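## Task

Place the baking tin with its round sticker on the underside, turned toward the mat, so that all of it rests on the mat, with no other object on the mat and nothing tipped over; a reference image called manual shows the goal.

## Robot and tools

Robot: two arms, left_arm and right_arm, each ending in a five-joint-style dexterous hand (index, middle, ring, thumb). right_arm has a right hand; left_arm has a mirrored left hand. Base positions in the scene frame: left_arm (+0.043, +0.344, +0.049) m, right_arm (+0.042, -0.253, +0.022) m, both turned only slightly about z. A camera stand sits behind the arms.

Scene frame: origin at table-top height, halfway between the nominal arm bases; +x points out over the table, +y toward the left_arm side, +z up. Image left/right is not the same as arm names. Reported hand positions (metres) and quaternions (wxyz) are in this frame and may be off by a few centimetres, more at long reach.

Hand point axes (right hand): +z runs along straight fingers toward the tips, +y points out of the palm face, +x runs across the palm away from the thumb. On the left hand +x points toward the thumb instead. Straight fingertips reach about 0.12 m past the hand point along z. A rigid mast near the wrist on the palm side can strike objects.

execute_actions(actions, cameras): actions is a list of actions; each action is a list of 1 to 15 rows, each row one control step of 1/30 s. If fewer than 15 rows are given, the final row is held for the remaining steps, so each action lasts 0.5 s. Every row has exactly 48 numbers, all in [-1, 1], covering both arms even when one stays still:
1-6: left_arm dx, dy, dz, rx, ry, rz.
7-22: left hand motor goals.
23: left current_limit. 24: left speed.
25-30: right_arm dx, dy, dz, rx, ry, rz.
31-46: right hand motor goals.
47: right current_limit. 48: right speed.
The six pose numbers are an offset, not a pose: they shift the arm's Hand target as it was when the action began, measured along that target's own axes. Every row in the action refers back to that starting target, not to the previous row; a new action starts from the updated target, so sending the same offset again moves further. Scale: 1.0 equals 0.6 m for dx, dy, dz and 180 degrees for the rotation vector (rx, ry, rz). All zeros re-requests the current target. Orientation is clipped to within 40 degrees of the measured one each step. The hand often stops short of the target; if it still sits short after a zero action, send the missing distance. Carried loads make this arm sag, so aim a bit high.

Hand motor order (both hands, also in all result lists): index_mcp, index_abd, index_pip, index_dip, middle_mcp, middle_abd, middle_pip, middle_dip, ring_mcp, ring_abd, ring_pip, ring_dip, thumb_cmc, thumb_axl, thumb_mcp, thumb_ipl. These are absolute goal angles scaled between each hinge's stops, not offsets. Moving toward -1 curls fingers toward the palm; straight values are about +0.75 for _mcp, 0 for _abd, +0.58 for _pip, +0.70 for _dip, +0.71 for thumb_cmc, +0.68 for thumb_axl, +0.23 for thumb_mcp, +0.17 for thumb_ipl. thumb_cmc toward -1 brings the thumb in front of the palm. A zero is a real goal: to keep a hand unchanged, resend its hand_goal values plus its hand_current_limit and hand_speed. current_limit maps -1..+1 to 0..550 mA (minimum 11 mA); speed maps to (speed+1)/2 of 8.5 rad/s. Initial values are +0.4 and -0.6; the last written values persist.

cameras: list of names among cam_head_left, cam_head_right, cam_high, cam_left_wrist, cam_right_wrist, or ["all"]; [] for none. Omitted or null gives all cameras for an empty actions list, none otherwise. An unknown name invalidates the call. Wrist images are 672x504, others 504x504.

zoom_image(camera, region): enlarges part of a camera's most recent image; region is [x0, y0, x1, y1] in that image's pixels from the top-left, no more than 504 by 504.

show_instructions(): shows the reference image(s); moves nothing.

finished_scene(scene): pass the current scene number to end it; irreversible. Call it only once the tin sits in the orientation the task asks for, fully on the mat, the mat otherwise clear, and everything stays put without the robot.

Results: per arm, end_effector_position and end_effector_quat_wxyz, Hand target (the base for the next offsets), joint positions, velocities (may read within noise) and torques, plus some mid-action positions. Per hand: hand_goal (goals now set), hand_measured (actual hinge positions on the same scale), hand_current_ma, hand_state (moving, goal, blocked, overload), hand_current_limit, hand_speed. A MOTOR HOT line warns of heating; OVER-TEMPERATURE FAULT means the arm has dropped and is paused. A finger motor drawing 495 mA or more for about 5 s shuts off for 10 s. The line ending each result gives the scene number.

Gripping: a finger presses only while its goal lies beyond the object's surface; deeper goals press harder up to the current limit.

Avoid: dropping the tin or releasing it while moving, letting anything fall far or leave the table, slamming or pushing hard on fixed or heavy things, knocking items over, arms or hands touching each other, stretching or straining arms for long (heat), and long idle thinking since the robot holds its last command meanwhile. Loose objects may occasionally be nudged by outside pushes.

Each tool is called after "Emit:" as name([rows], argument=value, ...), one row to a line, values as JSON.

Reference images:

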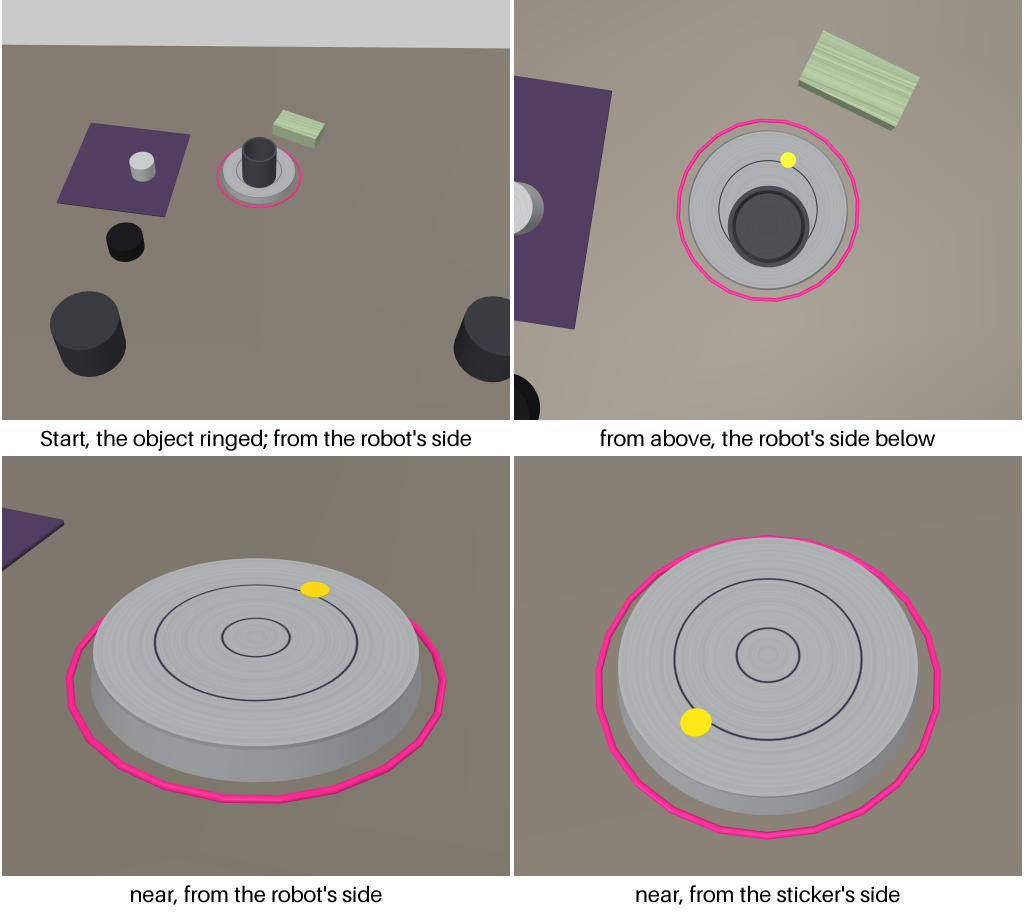

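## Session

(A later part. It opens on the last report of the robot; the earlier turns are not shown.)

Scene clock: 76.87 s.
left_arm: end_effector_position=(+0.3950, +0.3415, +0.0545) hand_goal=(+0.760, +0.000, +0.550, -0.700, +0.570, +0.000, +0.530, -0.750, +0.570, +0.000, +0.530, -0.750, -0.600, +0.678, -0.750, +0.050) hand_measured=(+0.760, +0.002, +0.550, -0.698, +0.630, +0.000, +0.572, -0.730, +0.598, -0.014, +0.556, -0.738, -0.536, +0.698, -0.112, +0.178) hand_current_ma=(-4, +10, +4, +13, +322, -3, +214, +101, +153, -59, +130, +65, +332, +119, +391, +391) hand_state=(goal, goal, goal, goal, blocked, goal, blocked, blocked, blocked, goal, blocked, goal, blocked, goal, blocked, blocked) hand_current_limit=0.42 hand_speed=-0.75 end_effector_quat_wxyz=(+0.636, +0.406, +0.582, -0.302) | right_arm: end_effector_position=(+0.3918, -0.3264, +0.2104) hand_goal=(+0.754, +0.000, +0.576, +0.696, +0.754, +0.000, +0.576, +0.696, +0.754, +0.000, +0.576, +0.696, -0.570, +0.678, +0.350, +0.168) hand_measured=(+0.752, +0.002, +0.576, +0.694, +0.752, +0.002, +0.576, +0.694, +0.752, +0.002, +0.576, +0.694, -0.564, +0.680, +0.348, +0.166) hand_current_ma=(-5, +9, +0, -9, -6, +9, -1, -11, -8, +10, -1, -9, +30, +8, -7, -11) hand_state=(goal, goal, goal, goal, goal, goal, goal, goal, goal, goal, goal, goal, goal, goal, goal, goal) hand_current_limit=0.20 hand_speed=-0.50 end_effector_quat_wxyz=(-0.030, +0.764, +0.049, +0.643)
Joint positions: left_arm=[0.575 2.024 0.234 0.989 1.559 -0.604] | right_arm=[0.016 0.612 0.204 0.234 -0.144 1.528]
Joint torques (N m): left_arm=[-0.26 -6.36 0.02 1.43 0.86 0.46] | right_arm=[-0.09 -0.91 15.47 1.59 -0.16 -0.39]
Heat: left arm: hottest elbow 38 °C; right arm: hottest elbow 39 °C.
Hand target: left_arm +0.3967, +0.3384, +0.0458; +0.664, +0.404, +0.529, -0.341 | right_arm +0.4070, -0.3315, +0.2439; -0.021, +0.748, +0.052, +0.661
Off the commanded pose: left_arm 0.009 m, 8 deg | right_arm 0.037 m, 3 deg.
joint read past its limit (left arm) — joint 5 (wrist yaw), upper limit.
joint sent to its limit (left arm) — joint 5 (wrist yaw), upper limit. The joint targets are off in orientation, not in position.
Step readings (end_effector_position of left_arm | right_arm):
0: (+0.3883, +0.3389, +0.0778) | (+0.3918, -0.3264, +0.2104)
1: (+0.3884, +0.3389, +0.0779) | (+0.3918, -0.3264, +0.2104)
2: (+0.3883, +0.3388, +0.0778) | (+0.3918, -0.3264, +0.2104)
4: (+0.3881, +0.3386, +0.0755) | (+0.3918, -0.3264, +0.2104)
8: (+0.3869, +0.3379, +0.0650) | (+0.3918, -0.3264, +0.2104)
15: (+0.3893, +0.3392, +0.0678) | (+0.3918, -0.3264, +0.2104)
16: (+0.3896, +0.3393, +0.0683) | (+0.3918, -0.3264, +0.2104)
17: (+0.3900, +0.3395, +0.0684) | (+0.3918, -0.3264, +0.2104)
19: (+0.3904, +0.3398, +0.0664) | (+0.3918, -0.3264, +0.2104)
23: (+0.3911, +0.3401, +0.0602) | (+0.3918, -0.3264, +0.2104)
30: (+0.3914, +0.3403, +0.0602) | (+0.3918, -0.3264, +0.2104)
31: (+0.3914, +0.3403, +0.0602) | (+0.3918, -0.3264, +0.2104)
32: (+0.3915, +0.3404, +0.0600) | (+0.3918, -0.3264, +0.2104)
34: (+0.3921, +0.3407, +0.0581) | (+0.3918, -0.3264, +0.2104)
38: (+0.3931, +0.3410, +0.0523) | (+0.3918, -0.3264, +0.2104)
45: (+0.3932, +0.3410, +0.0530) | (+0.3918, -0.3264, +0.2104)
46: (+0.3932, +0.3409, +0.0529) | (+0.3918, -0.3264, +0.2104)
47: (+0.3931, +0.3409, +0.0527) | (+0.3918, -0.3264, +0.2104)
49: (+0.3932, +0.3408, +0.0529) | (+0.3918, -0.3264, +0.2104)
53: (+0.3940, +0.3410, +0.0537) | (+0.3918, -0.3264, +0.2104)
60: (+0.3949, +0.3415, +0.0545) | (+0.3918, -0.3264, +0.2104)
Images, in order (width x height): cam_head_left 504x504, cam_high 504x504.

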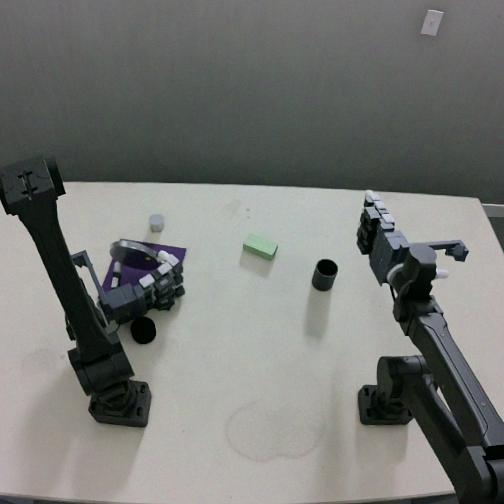

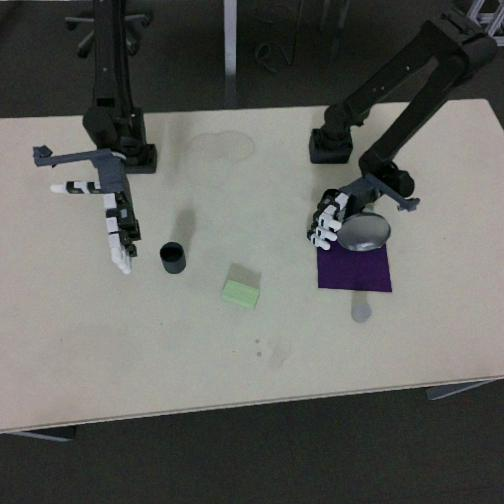

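Emit:
execute_actions([
  [[-0.01,0,0,0,0,0,0.76,0,0.55,-0.5,0.67,0,0.58,-0.62,0.67,0,0.58,-0.62,-0.54,0.678,0.02,0.18,0.42,-0.9,0,0,0,0,0,0,0.754,0,0.576,0.696,0.754,0,0.576,0.696,0.754,0,0.576,0.696,-0.571,0.678,0.35,0.168,0.2,-0.5]],
  [[0,0,0,0,0,0,0.76,0,0.55,-0.5,0.67,0,0.58,-0.62,0.67,0,0.58,-0.62,-0.54,0.678,0.02,0.18,0.42,-0.9,0,0,0,0,0,0,0.754,0,0.576,0.696,0.754,0,0.576,0.696,0.754,0,0.576,0.696,-0.571,0.678,0.35,0.168,0.2,-0.5]],
  [[0,0,0,0,0,0,0.76,0,0.55,-0.3,0.72,0,0.58,-0.5,0.72,0,0.58,-0.5,-0.54,0.678,0.12,0.18,0.42,-0.88,0,0,0,0,0,0,0.754,0,0.576,0.696,0.754,0,0.576,0.696,0.754,0,0.576,0.696,-0.571,0.678,0.35,0.168,0.2,-0.5]],
], cameras=["cam_high","cam_head_left","cam_left_wrist"])

Emit:
zoom_image(camera="cam_high", region=[290, 180, 420, 310])

Emit:
zoom_image(camera="cam_head_left", region=[60, 200, 210, 330])

Scene clock: 79.50 s.
left_arm: end_effector_position=(+0.3945, +0.3413, +0.0548) hand_goal=(+0.760, +0.000, +0.550, -0.300, +0.720, +0.000, +0.580, -0.500, +0.720, +0.000, +0.580, -0.500, -0.540, +0.678, +0.120, +0.180) hand_measured=(+0.760, +0.002, +0.550, -0.302, +0.720, +0.002, +0.584, -0.502, +0.720, +0.002, +0.578, -0.502, -0.518, +0.682, +0.118, +0.180) hand_current_ma=(+1, +11, +4, -13, -4, +10, +17, -12, -4, +5, -10, -13, +111, +22, -16, -6) hand_state=(goal, goal, goal, goal, goal, goal, goal, goal, goal, goal, goal, goal, blocked, goal, goal, goal) hand_current_limit=0.42 hand_speed=-0.88 end_effector_quat_wxyz=(+0.636, +0.406, +0.582, -0.302) | right_arm: end_effector_position=(+0.3918, -0.3264, +0.2104) hand_goal=(+0.754, +0.000, +0.576, +0.696, +0.754, +0.000, +0.576, +0.696, +0.754, +0.000, +0.576, +0.696, -0.570, +0.678, +0.350, +0.168) hand_measured=(+0.752, +0.002, +0.576, +0.694, +0.752, +0.002, +0.576, +0.694, +0.752, +0.002, +0.576, +0.694, -0.564, +0.680, +0.348, +0.166) hand_current_ma=(-5, +9, +0, -9, -6, +9, -1, -11, -8, +10, -1, -9, +30, +8, -7, -11) hand_state=(goal, goal, goal, goal, goal, goal, goal, goal, goal, goal, goal, goal, goal, goal, goal, goal) hand_current_limit=0.20 hand_speed=-0.50 end_effector_quat_wxyz=(-0.030, +0.764, +0.049, +0.643)
Joint positions: left_arm=[0.575 2.024 0.232 0.995 1.559 -0.608] | right_arm=[0.016 0.612 0.204 0.234 -0.144 1.528]
Joint torques (N m): left_arm=[0.21 -7.94 -1.16 1.77 0.83 0.25] | right_arm=[0.03 -0.91 15.49 1.63 -0.15 -0.39]
Heat: left arm: hottest elbow 38 °C; right arm: hottest elbow 39 °C.
Hand target: left_arm +0.3954, +0.3385, +0.0517; +0.664, +0.404, +0.529, -0.341 | right_arm +0.4070, -0.3315, +0.2439; -0.021, +0.748, +0.052, +0.661
Off the commanded pose: left_arm 0.004 m, 8 deg | right_arm 0.037 m, 3 deg.
joint read past its limit (left arm) — joint 5 (wrist yaw), upper limit.
joint sent to its limit (left arm) — joint 5 (wrist yaw), upper limit. The joint targets are off in orientation, not in position.
Step readings (end_effector_position of left_arm | right_arm):
0: (+0.3950, +0.3415, +0.0545) | (+0.3918, -0.3264, +0.2104)
1: (+0.3948, +0.3415, +0.0545) | (+0.3918, -0.3264, +0.2104)
2: (+0.3946, +0.3413, +0.0545) | (+0.3918, -0.3264, +0.2104)
4: (+0.3945, +0.3413, +0.0547) | (+0.3918, -0.3264, +0.2104)
8: (+0.3945, +0.3413, +0.0548) | (+0.3918, -0.3264, +0.2104)
15: (+0.3945, +0.3413, +0.0549) | (+0.3918, -0.3264, +0.2104)
16: (+0.3945, +0.3413, +0.0548) | (+0.3918, -0.3264, +0.2104)
17: (+0.3945, +0.3413, +0.0548) | (+0.3918, -0.3264, +0.2104)
19: (+0.3945, +0.3413, +0.0548) | (+0.3918, -0.3264, +0.2104)
23: (+0.3945, +0.3413, +0.0548) | (+0.3918, -0.3264, +0.2104)
30: (+0.3945, +0.3413, +0.0548) | (+0.3918, -0.3264, +0.2104)
31: (+0.3945, +0.3413, +0.0548) | (+0.3918, -0.3264, +0.2104)
32: (+0.3945, +0.3413, +0.0548) | (+0.3918, -0.3264, +0.2104)
34: (+0.3945, +0.3413, +0.0548) | (+0.3918, -0.3264, +0.2104)
38: (+0.3945, +0.3413, +0.0548) | (+0.3918, -0.3264, +0.2104)
45: (+0.3945, +0.3413, +0.0548) | (+0.3918, -0.3264, +0.2104)
camera_calibration:
cam_left_wrist: T_world_to_cam=[[-0.661486, -0.382142, 0.645294, 0.326771], [-0.743992, 0.442691, -0.5005, 0.121695], [-0.0944032, -0.811167, -0.577144, 0.471459], [0, 0, 0, 1]] pos_world=[0.351201, 0.453432, 0.122145]
Images, in order (width x height): cam_head_left 504x504, cam_high 504x504, cam_left_wrist 672x504.

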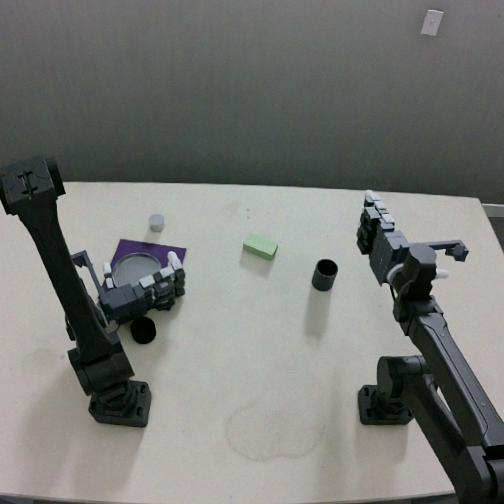

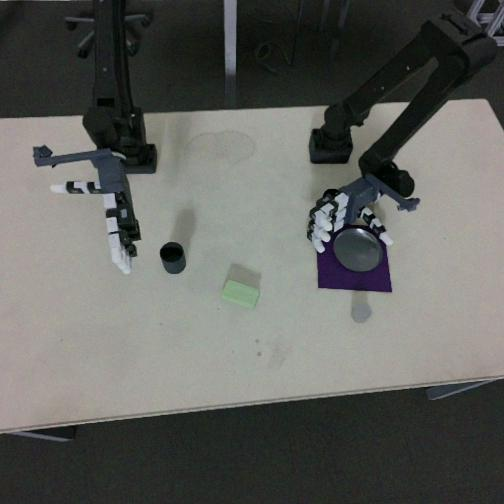

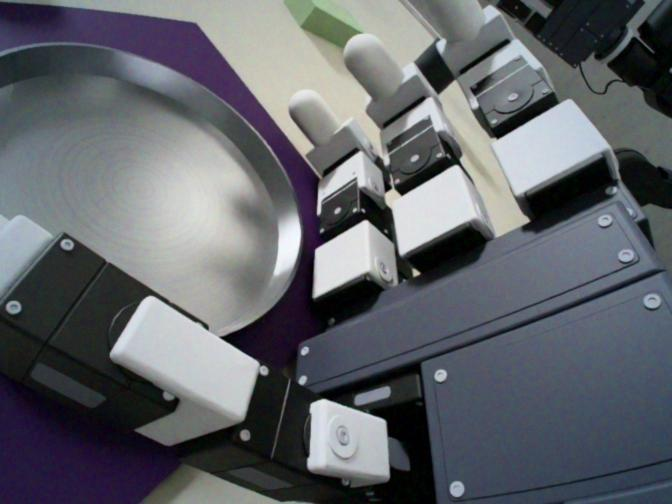

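Scaled by 3.877 from the camera's 504x504 image, which has a finer 720x720 frame.

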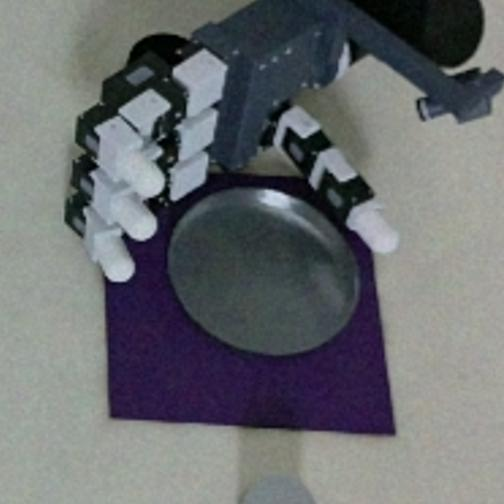

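Scaled by 3.360 from the camera's 504x504 image, which has a finer 720x720 frame.

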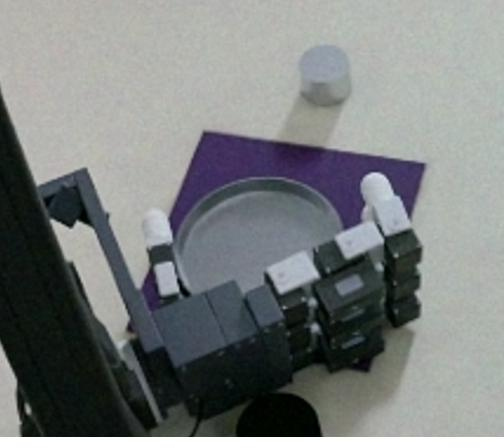

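Emit:
execute_actions([
  [[-0.008,0,0,0,0,0,0.8,0,0.576,0.1,0.8,0,0.576,0.1,0.8,0,0.576,0.1,-0.54,0.678,0.35,0.18,0.42,-0.6,0,0,0,0,0,0,0.754,0,0.576,0.696,0.754,0,0.576,0.696,0.754,0,0.576,0.696,-0.571,0.678,0.35,0.168,0.2,-0.5]],
  [[0,0.035,0.022,0,0,0,0.8,0,0.576,0.1,0.8,0,0.576,0.1,0.8,0,0.576,0.1,-0.54,0.678,0.35,0.18,0.42,-0.6,0,0,0,0,0,0,0.754,0,0.576,0.696,0.754,0,0.576,0.696,0.754,0,0.576,0.696,-0.571,0.678,0.35,0.168,0.2,-0.5]],
  [[0,0.02,0.012,0,0,0,0.8,0,0.576,0.1,0.8,0,0.576,0.1,0.8,0,0.576,0.1,-0.54,0.678,0.35,0.18,0.42,-0.6,0,0,0,0,0,0,0.754,0,0.576,0.696,0.754,0,0.576,0.696,0.754,0,0.576,0.696,-0.571,0.678,0.35,0.168,0.2,-0.5]],
], cameras=["cam_high","cam_head_left"])

Emit:
zoom_image(camera="cam_high", region=[290, 180, 420, 310])

Scene clock: 81.97 s.
left_arm: end_effector_position=(+0.4294, +0.3382, +0.0623) hand_goal=(+0.800, +0.000, +0.576, +0.100, +0.800, +0.000, +0.576, +0.100, +0.800, +0.000, +0.576, +0.100, -0.540, +0.678, +0.350, +0.180) hand_measured=(+0.800, +0.002, +0.574, +0.098, +0.800, +0.002, +0.580, +0.098, +0.800, +0.002, +0.578, +0.098, -0.518, +0.680, +0.348, +0.180) hand_current_ma=(+0, +11, -9, -13, +0, +10, +18, -12, +0, +6, +8, -13, +110, +8, -12, -6) hand_state=(goal, goal, goal, goal, goal, goal, goal, goal, goal, goal, goal, goal, blocked, goal, goal, goal) hand_current_limit=0.42 hand_speed=-0.60 end_effector_quat_wxyz=(+0.628, +0.425, +0.569, -0.318) | right_arm: end_effector_position=(+0.3918, -0.3264, +0.2104) hand_goal=(+0.754, +0.000, +0.576, +0.696, +0.754, +0.000, +0.576, +0.696, +0.754, +0.000, +0.576, +0.696, -0.570, +0.678, +0.350, +0.168) hand_measured=(+0.752, +0.002, +0.576, +0.694, +0.752, +0.002, +0.576, +0.694, +0.752, +0.002, +0.576, +0.694, -0.564, +0.680, +0.348, +0.166) hand_current_ma=(-5, +9, +0, -9, -6, +9, -1, -11, -8, +10, -1, -9, +30, +8, -7, -11) hand_state=(goal, goal, goal, goal, goal, goal, goal, goal, goal, goal, goal, goal, goal, goal, goal, goal) hand_current_limit=0.20 hand_speed=-0.50 end_effector_quat_wxyz=(-0.030, +0.764, +0.049, +0.643)
Joint positions: left_arm=[0.517 1.989 0.315 0.994 1.558 -0.718] | right_arm=[0.016 0.612 0.204 0.234 -0.144 1.528]
Joint torques (N m): left_arm=[-0.32 -10.7 0.29 1.8 0.73 -0.02] | right_arm=[-0.21 -0.85 15.47 1.61 -0.17 -0.39]
Heat: left arm: hottest elbow 37 °C; right arm: hottest elbow 39 °C.
Hand target: left_arm +0.4320, +0.3347, +0.0645; +0.664, +0.404, +0.529, -0.341 | right_arm +0.4070, -0.3315, +0.2439; -0.021, +0.748, +0.052, +0.661
Off the commanded pose: left_arm 0.005 m, 7 deg | right_arm 0.037 m, 3 deg.
joint read past its limit (left arm) — joint 5 (wrist yaw), upper limit.
joint sent to its limit (left arm) — joint 5 (wrist yaw), upper limit. The joint targets are off in orientation, not in position.
Step readings (end_effector_position of left_arm | right_arm):
0: (+0.3945, +0.3413, +0.0548) | (+0.3918, -0.3264, +0.2104)
1: (+0.3945, +0.3413, +0.0548) | (+0.3918, -0.3264, +0.2104)
2: (+0.3944, +0.3412, +0.0548) | (+0.3918, -0.3264, +0.2104)
4: (+0.3935, +0.3407, +0.0546) | (+0.3918, -0.3264, +0.2104)
8: (+0.3924, +0.3401, +0.0545) | (+0.3918, -0.3264, +0.2104)
15: (+0.3924, +0.3401, +0.0544) | (+0.3918, -0.3264, +0.2104)
16: (+0.3924, +0.3400, +0.0545) | (+0.3918, -0.3264, +0.2104)
17: (+0.3936, +0.3401, +0.0548) | (+0.3918, -0.3264, +0.2104)
19: (+0.3993, +0.3400, +0.0566) | (+0.3918, -0.3264, +0.2104)
23: (+0.4134, +0.3396, +0.0625) | (+0.3918, -0.3264, +0.2104)
30: (+0.4171, +0.3397, +0.0628) | (+0.3918, -0.3264, +0.2104)
31: (+0.4173, +0.3396, +0.0627) | (+0.3918, -0.3264, +0.2104)
32: (+0.4183, +0.3396, +0.0626) | (+0.3918, -0.3264, +0.2104)
34: (+0.4208, +0.3390, +0.0626) | (+0.3918, -0.3264, +0.2104)
38: (+0.4268, +0.3380, +0.0635) | (+0.3918, -0.3264, +0.2104)
45: (+0.4295, +0.3384, +0.0630) | (+0.3918, -0.3264, +0.2104)
Images, in order (width x height): cam_head_left 504x504, cam_high 504x504.

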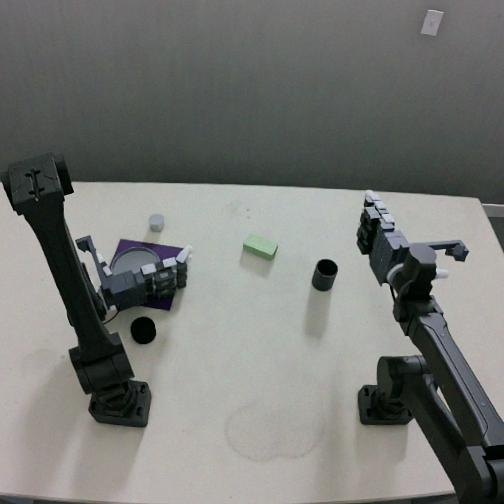

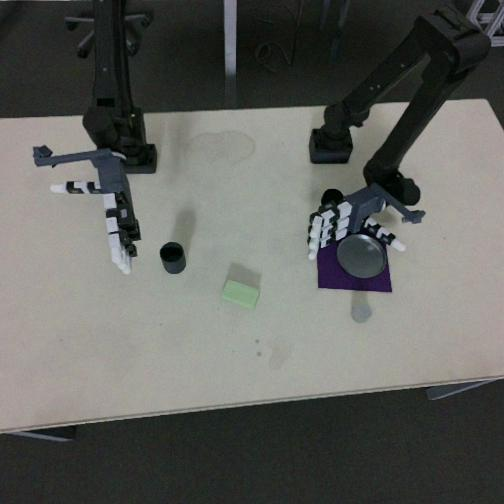

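Scaled by 3.877 from the camera's 504x504 image, which has a finer 720x720 frame.

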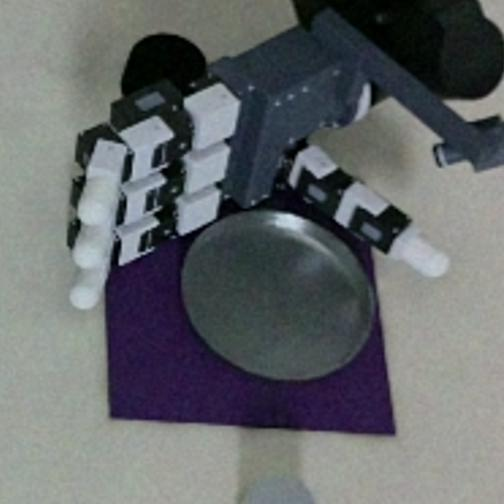

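Emit:
execute_actions([
  [[0.035,0,0,0,-0.012,0.018,0.8,0,0.576,0.1,0.8,0,0.576,0.1,0.8,0,0.576,0.1,-0.571,0.678,0.25,0.168,0.2,-0.6,0,0,0,0,0,0,0.754,0,0.576,0.696,0.754,0,0.576,0.696,0.754,0,0.576,0.696,-0.571,0.678,0.35,0.168,0.2,-0.5]],
  [[0,0,0,0,0,0,0.8,0,0.576,0.1,0.8,0,0.576,0.1,0.8,0,0.576,0.1,-0.571,0.678,-0.15,0.168,0.2,-0.7,0,0,0,0,0,0,0.754,0,0.576,0.696,0.754,0,0.576,0.696,0.754,0,0.576,0.696,-0.571,0.678,0.35,0.168,0.2,-0.5]],
  [[0,0,0,0,0,0,0.8,0,0.576,0.1,0.8,0,0.576,0.1,0.8,0,0.576,0.1,-0.571,0.678,-0.15,0.168,0.2,-0.7,0,0,0,0,0,0,0.754,0,0.576,0.696,0.754,0,0.576,0.696,0.754,0,0.576,0.696,-0.571,0.678,0.35,0.168,0.2,-0.5]],
], cameras=["cam_high","cam_head_left"])

Emit:
zoom_image(camera="cam_high", region=[290, 180, 420, 310])

Scene clock: 84.47 s.
left_arm: end_effector_position=(+0.4303, +0.3367, +0.0614) hand_goal=(+0.800, +0.000, +0.576, +0.100, +0.800, +0.000, +0.576, +0.100, +0.800, +0.000, +0.576, +0.100, -0.570, +0.678, -0.150, +0.168) hand_measured=(+0.800, +0.002, +0.574, +0.098, +0.800, +0.002, +0.580, +0.098, +0.800, +0.002, +0.578, +0.098, -0.550, +0.680, -0.148, +0.170) hand_current_ma=(+2, +12, -9, -13, +2, +11, +16, -12, +1, +9, +8, -13, +104, +8, +11, +12) hand_state=(goal, goal, goal, goal, goal, goal, goal, goal, goal, goal, goal, goal, blocked, goal, goal, goal) hand_current_limit=0.20 hand_speed=-0.70 end_effector_quat_wxyz=(+0.638, +0.442, +0.554, -0.301) | right_arm: end_effector_position=(+0.3918, -0.3264, +0.2104) hand_goal=(+0.754, +0.000, +0.576, +0.696, +0.754, +0.000, +0.576, +0.696, +0.754, +0.000, +0.576, +0.696, -0.570, +0.678, +0.350, +0.168) hand_measured=(+0.752, +0.002, +0.576, +0.694, +0.752, +0.002, +0.576, +0.694, +0.752, +0.002, +0.576, +0.694, -0.564, +0.680, +0.348, +0.166) hand_current_ma=(-5, +9, +0, -9, -6, +9, -1, -11, -8, +10, -1, -9, +30, +8, -7, -11) hand_state=(goal, goal, goal, goal, goal, goal, goal, goal, goal, goal, goal, goal, goal, goal, goal, goal) hand_current_limit=0.20 hand_speed=-0.50 end_effector_quat_wxyz=(-0.030, +0.764, +0.049, +0.643)
Joint positions: left_arm=[0.512 2.071 0.317 1.203 1.559 -0.787] | right_arm=[0.016 0.612 0.204 0.234 -0.144 1.528]
Joint torques (N m): left_arm=[-0.5 -5.77 2.24 1.17 0.56 0.56] | right_arm=[-0.03 -0.91 15.46 1.61 -0.17 -0.38]
Heat: left arm: hottest elbow 37 °C; right arm: hottest elbow 40 °C.
Hand target: left_arm +0.4365, +0.3342, +0.0440; +0.683, +0.412, +0.505, -0.330 | right_arm +0.4070, -0.3315, +0.2439; -0.021, +0.748, +0.052, +0.661
Off the commanded pose: left_arm 0.019 m, 9 deg | right_arm 0.037 m, 3 deg.
joint read past its limit (left arm) — joint 5 (wrist yaw), upper limit.
joint sent to its limit (left arm) — joint 5 (wrist yaw), upper limit. The joint targets are off in orientation, not in position.
Step readings (end_effector_position of left_arm | right_arm):
0: (+0.4294, +0.3382, +0.0623) | (+0.3918, -0.3264, +0.2104)
1: (+0.4294, +0.3382, +0.0623) | (+0.3918, -0.3264, +0.2104)
2: (+0.4297, +0.3382, +0.0620) | (+0.3918, -0.3264, +0.2104)
4: (+0.4314, +0.3384, +0.0592) | (+0.3918, -0.3264, +0.2104)
8: (+0.4321, +0.3377, +0.0584) | (+0.3918, -0.3264, +0.2104)
15: (+0.4309, +0.3370, +0.0606) | (+0.3918, -0.3264, +0.2104)
16: (+0.4308, +0.3369, +0.0607) | (+0.3918, -0.3264, +0.2104)
17: (+0.4307, +0.3369, +0.0607) | (+0.3918, -0.3264, +0.2104)
19: (+0.4306, +0.3368, +0.0610) | (+0.3918, -0.3264, +0.2104)
23: (+0.4305, +0.3368, +0.0612) | (+0.3918, -0.3264, +0.2104)
30: (+0.4304, +0.3367, +0.0613) | (+0.3918, -0.3264, +0.2104)
31: (+0.4304, +0.3367, +0.0614) | (+0.3918, -0.3264, +0.2104)
32: (+0.4303, +0.3367, +0.0614) | (+0.3918, -0.3264, +0.2104)
34: (+0.4304, +0.3367, +0.0614) | (+0.3918, -0.3264, +0.2104)
38: (+0.4304, +0.3367, +0.0615) | (+0.3918, -0.3264, +0.2104)
45: (+0.4303, +0.3367, +0.0615) | (+0.3918, -0.3264, +0.2104)
Images, in order (width x height): cam_head_left 504x504, cam_high 504x504.

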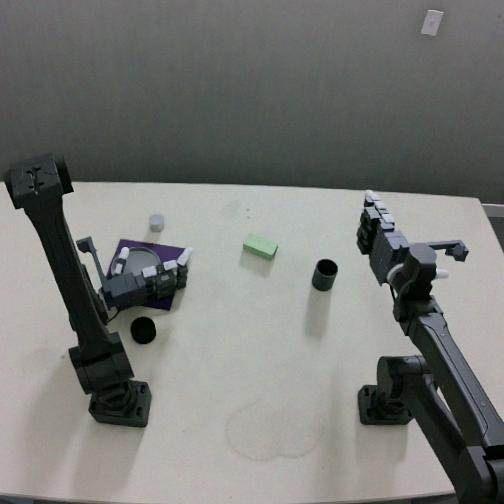

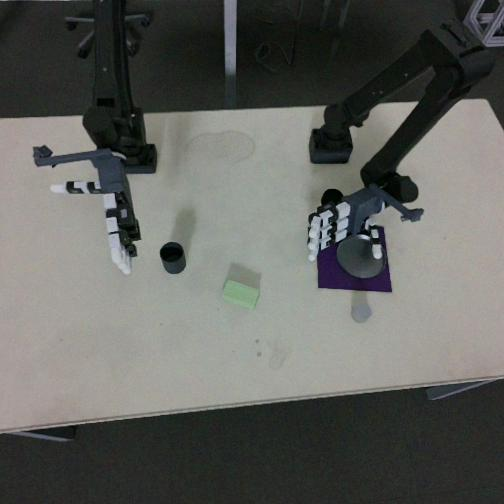

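Scaled by 3.877 from the camera's 504x504 image, which has a finer 720x720 frame.

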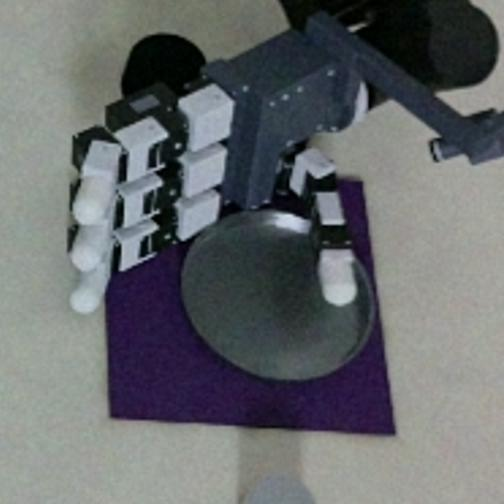

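Emit:
execute_actions([
  [[-0.06,0,0,0,0,0,0.8,0,0.576,0.1,0.8,0,0.576,0.1,0.8,0,0.576,0.1,-0.571,0.678,0.4,0.168,0.3,-0.3,0,0,0,0,0,0,0.754,0,0.576,0.696,0.754,0,0.576,0.696,0.754,0,0.576,0.696,-0.571,0.678,0.35,0.168,0.2,-0.5]],
  [[-0.2,0,0,0,0,0,0.8,0,0.576,0.1,0.8,0,0.576,0.1,0.8,0,0.576,0.1,-0.571,0.678,0.4,0.168,0.3,-0.3,0,0,0,0,0,0,0.754,0,0.576,0.696,0.754,0,0.576,0.696,0.754,0,0.576,0.696,-0.571,0.678,0.35,0.168,0.2,-0.5]],
  [[-0.1,-0.15,-0.15,0,0,0,0.8,0,0.576,0.1,0.8,0,0.576,0.1,0.8,0,0.576,0.1,-0.571,0.678,0.4,0.168,0.3,-0.3,0,0,0,0,0,0,0.754,0,0.576,0.696,0.754,0,0.576,0.696,0.754,0,0.576,0.696,-0.571,0.678,0.35,0.168,0.2,-0.5]],
], cameras=["cam_high","cam_head_left"])

Emit:
zoom_image(camera="cam_high", region=[290, 190, 420, 320])

Emit:
zoom_image(camera="cam_head_left", region=[70, 210, 210, 350])

Scene clock: 86.83 s.
left_arm: end_effector_position=(+0.3950, +0.3338, +0.2017) hand_goal=(+0.800, +0.000, +0.576, +0.100, +0.800, +0.000, +0.576, +0.100, +0.800, +0.000, +0.576, +0.100, -0.570, +0.678, +0.400, +0.168) hand_measured=(+0.802, +0.004, +0.574, +0.098, +0.802, +0.004, +0.580, +0.098, +0.802, +0.004, +0.578, +0.098, -0.552, +0.678, +0.398, +0.170) hand_current_ma=(+6, +16, -8, -13, +8, +14, +16, -12, +9, +14, +8, -13, +88, +3, -12, +11) hand_state=(goal, goal, goal, goal, goal, goal, goal, goal, goal, goal, goal, goal, goal, goal, goal, goal) hand_current_limit=0.30 hand_speed=-0.30 end_effector_quat_wxyz=(+0.661, +0.461, +0.537, -0.250) | right_arm: end_effector_position=(+0.3918, -0.3264, +0.2104) hand_goal=(+0.754, +0.000, +0.576, +0.696, +0.754, +0.000, +0.576, +0.696, +0.754, +0.000, +0.576, +0.696, -0.570, +0.678, +0.350, +0.168) hand_measured=(+0.752, +0.002, +0.576, +0.694, +0.752, +0.002, +0.576, +0.694, +0.752, +0.002, +0.576, +0.694, -0.564, +0.680, +0.348, +0.166) hand_current_ma=(-5, +9, +0, -9, -6, +9, -1, -11, -8, +10, -1, -9, +30, +8, -7, -11) hand_state=(goal, goal, goal, goal, goal, goal, goal, goal, goal, goal, goal, goal, goal, goal, goal, goal) hand_current_limit=0.20 hand_speed=-0.50 end_effector_quat_wxyz=(-0.030, +0.764, +0.049, +0.643)
Joint positions: left_arm=[0.552 1.4 0.144 1.165 1.558 -1.131] | right_arm=[0.016 0.612 0.204 0.234 -0.144 1.528]
Joint torques (N m): left_arm=[1.03 -5.54 4.21 1.78 0.04 0.22] | right_arm=[-0.09 -0.85 15.49 1.62 -0.16 -0.39]
Heat: left arm: hottest elbow 37 °C; right arm: hottest elbow 40 °C.
Hand target: left_arm +0.3954, +0.3336, +0.2005; +0.662, +0.463, +0.535, -0.248 (last step not sent: back at the drive's target) | right_arm +0.4070, -0.3315, +0.2439; -0.021, +0.748, +0.052, +0.661
Off the commanded pose: left_arm 0.143 m, 12 deg | right_arm 0.037 m, 3 deg.
joint read past its limit (left arm) — joint 5 (wrist yaw), upper limit.
Step readings (end_effector_position of left_arm | right_arm):
0: (+0.4303, +0.3367, +0.0614) | (+0.3918, -0.3264, +0.2104)
1: (+0.4300, +0.3366, +0.0613) | (+0.3918, -0.3264, +0.2104)
2: (+0.4296, +0.3364, +0.0620) | (+0.3918, -0.3264, +0.2104)
4: (+0.4290, +0.3361, +0.0647) | (+0.3918, -0.3264, +0.2104)
8: (+0.4288, +0.3361, +0.0720) | (+0.3918, -0.3264, +0.2104)
15: (+0.4277, +0.3355, +0.0771) | (+0.3918, -0.3264, +0.2104)
16: (+0.4273, +0.3354, +0.0773) | (+0.3918, -0.3264, +0.2104)
17: (+0.4265, +0.3353, +0.0801) | (+0.3918, -0.3264, +0.2104)
19: (+0.4211, +0.3337, +0.1018) | (+0.3918, -0.3264, +0.2104)
23: (+0.4048, +0.3287, +0.1646) | (+0.3918, -0.3264, +0.2104)
30: (+0.3953, +0.3334, +0.2005) | (+0.3918, -0.3264, +0.2104)
31: (+0.3951, +0.3339, +0.2008) | (+0.3918, -0.3264, +0.2104) HELD (not all sent) left_arm
32: (+0.3950, +0.3338, +0.2013) | (+0.3918, -0.3264, +0.2104) HELD (not all sent) left_arm
34: (+0.3950, +0.3338, +0.2014) | (+0.3918, -0.3264, +0.2104) HELD (not all sent) left_arm
38: (+0.3950, +0.3338, +0.2014) | (+0.3918, -0.3264, +0.2104) HELD (not all sent) left_arm
45: (+0.3950, +0.3338, +0.2015) | (+0.3918, -0.3264, +0.2104) HELD (not all sent) left_arm
HELD (not all sent) left_arm: steps 31 to 45.
pose unreachable (left arm): on one or more control steps of this call, first in action 2 (counted from 0), this arm could not follow its commanded pose, so it was not sent that pose on those steps. It may still have moved: this result reports where it is.
cause: moving toward the commanded pose would bring two parts of the arm too close to each other (joints 2 (shoulder) and 3 (elbow) lie between them).
Images, in order (width x height): cam_head_left 504x504, cam_high 504x504.

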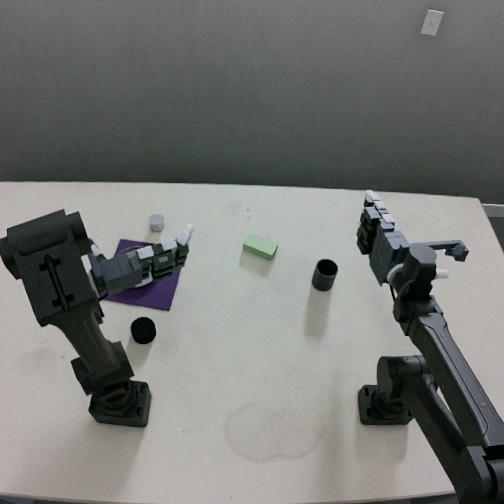

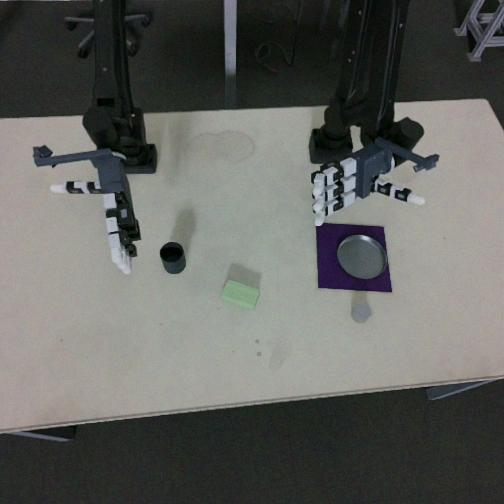

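Scaled by 3.877 from the camera's 504x504 image, which has a finer 720x720 frame.

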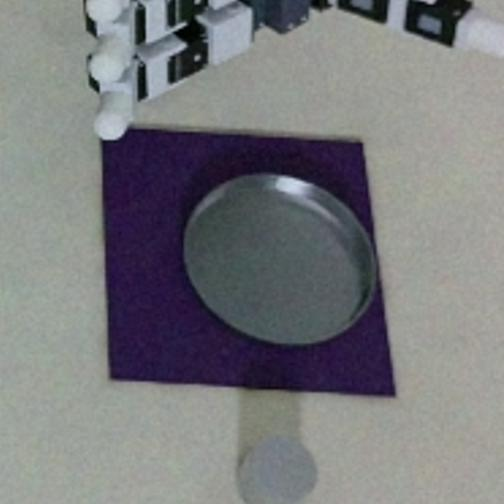

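Scaled by 3.600 from the camera's 504x504 image, which has a finer 720x720 frame.

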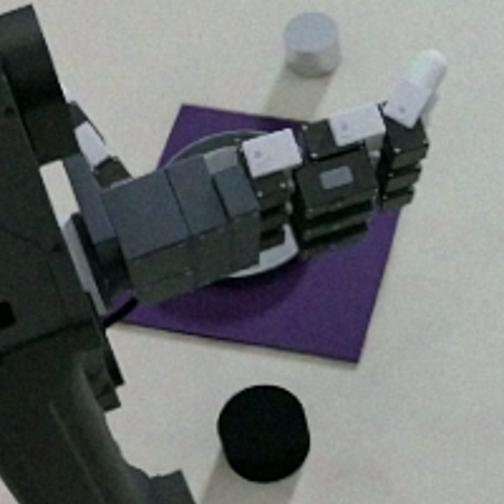

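Emit:
finished_scene(scene=2)

The scene is finished: the task was done.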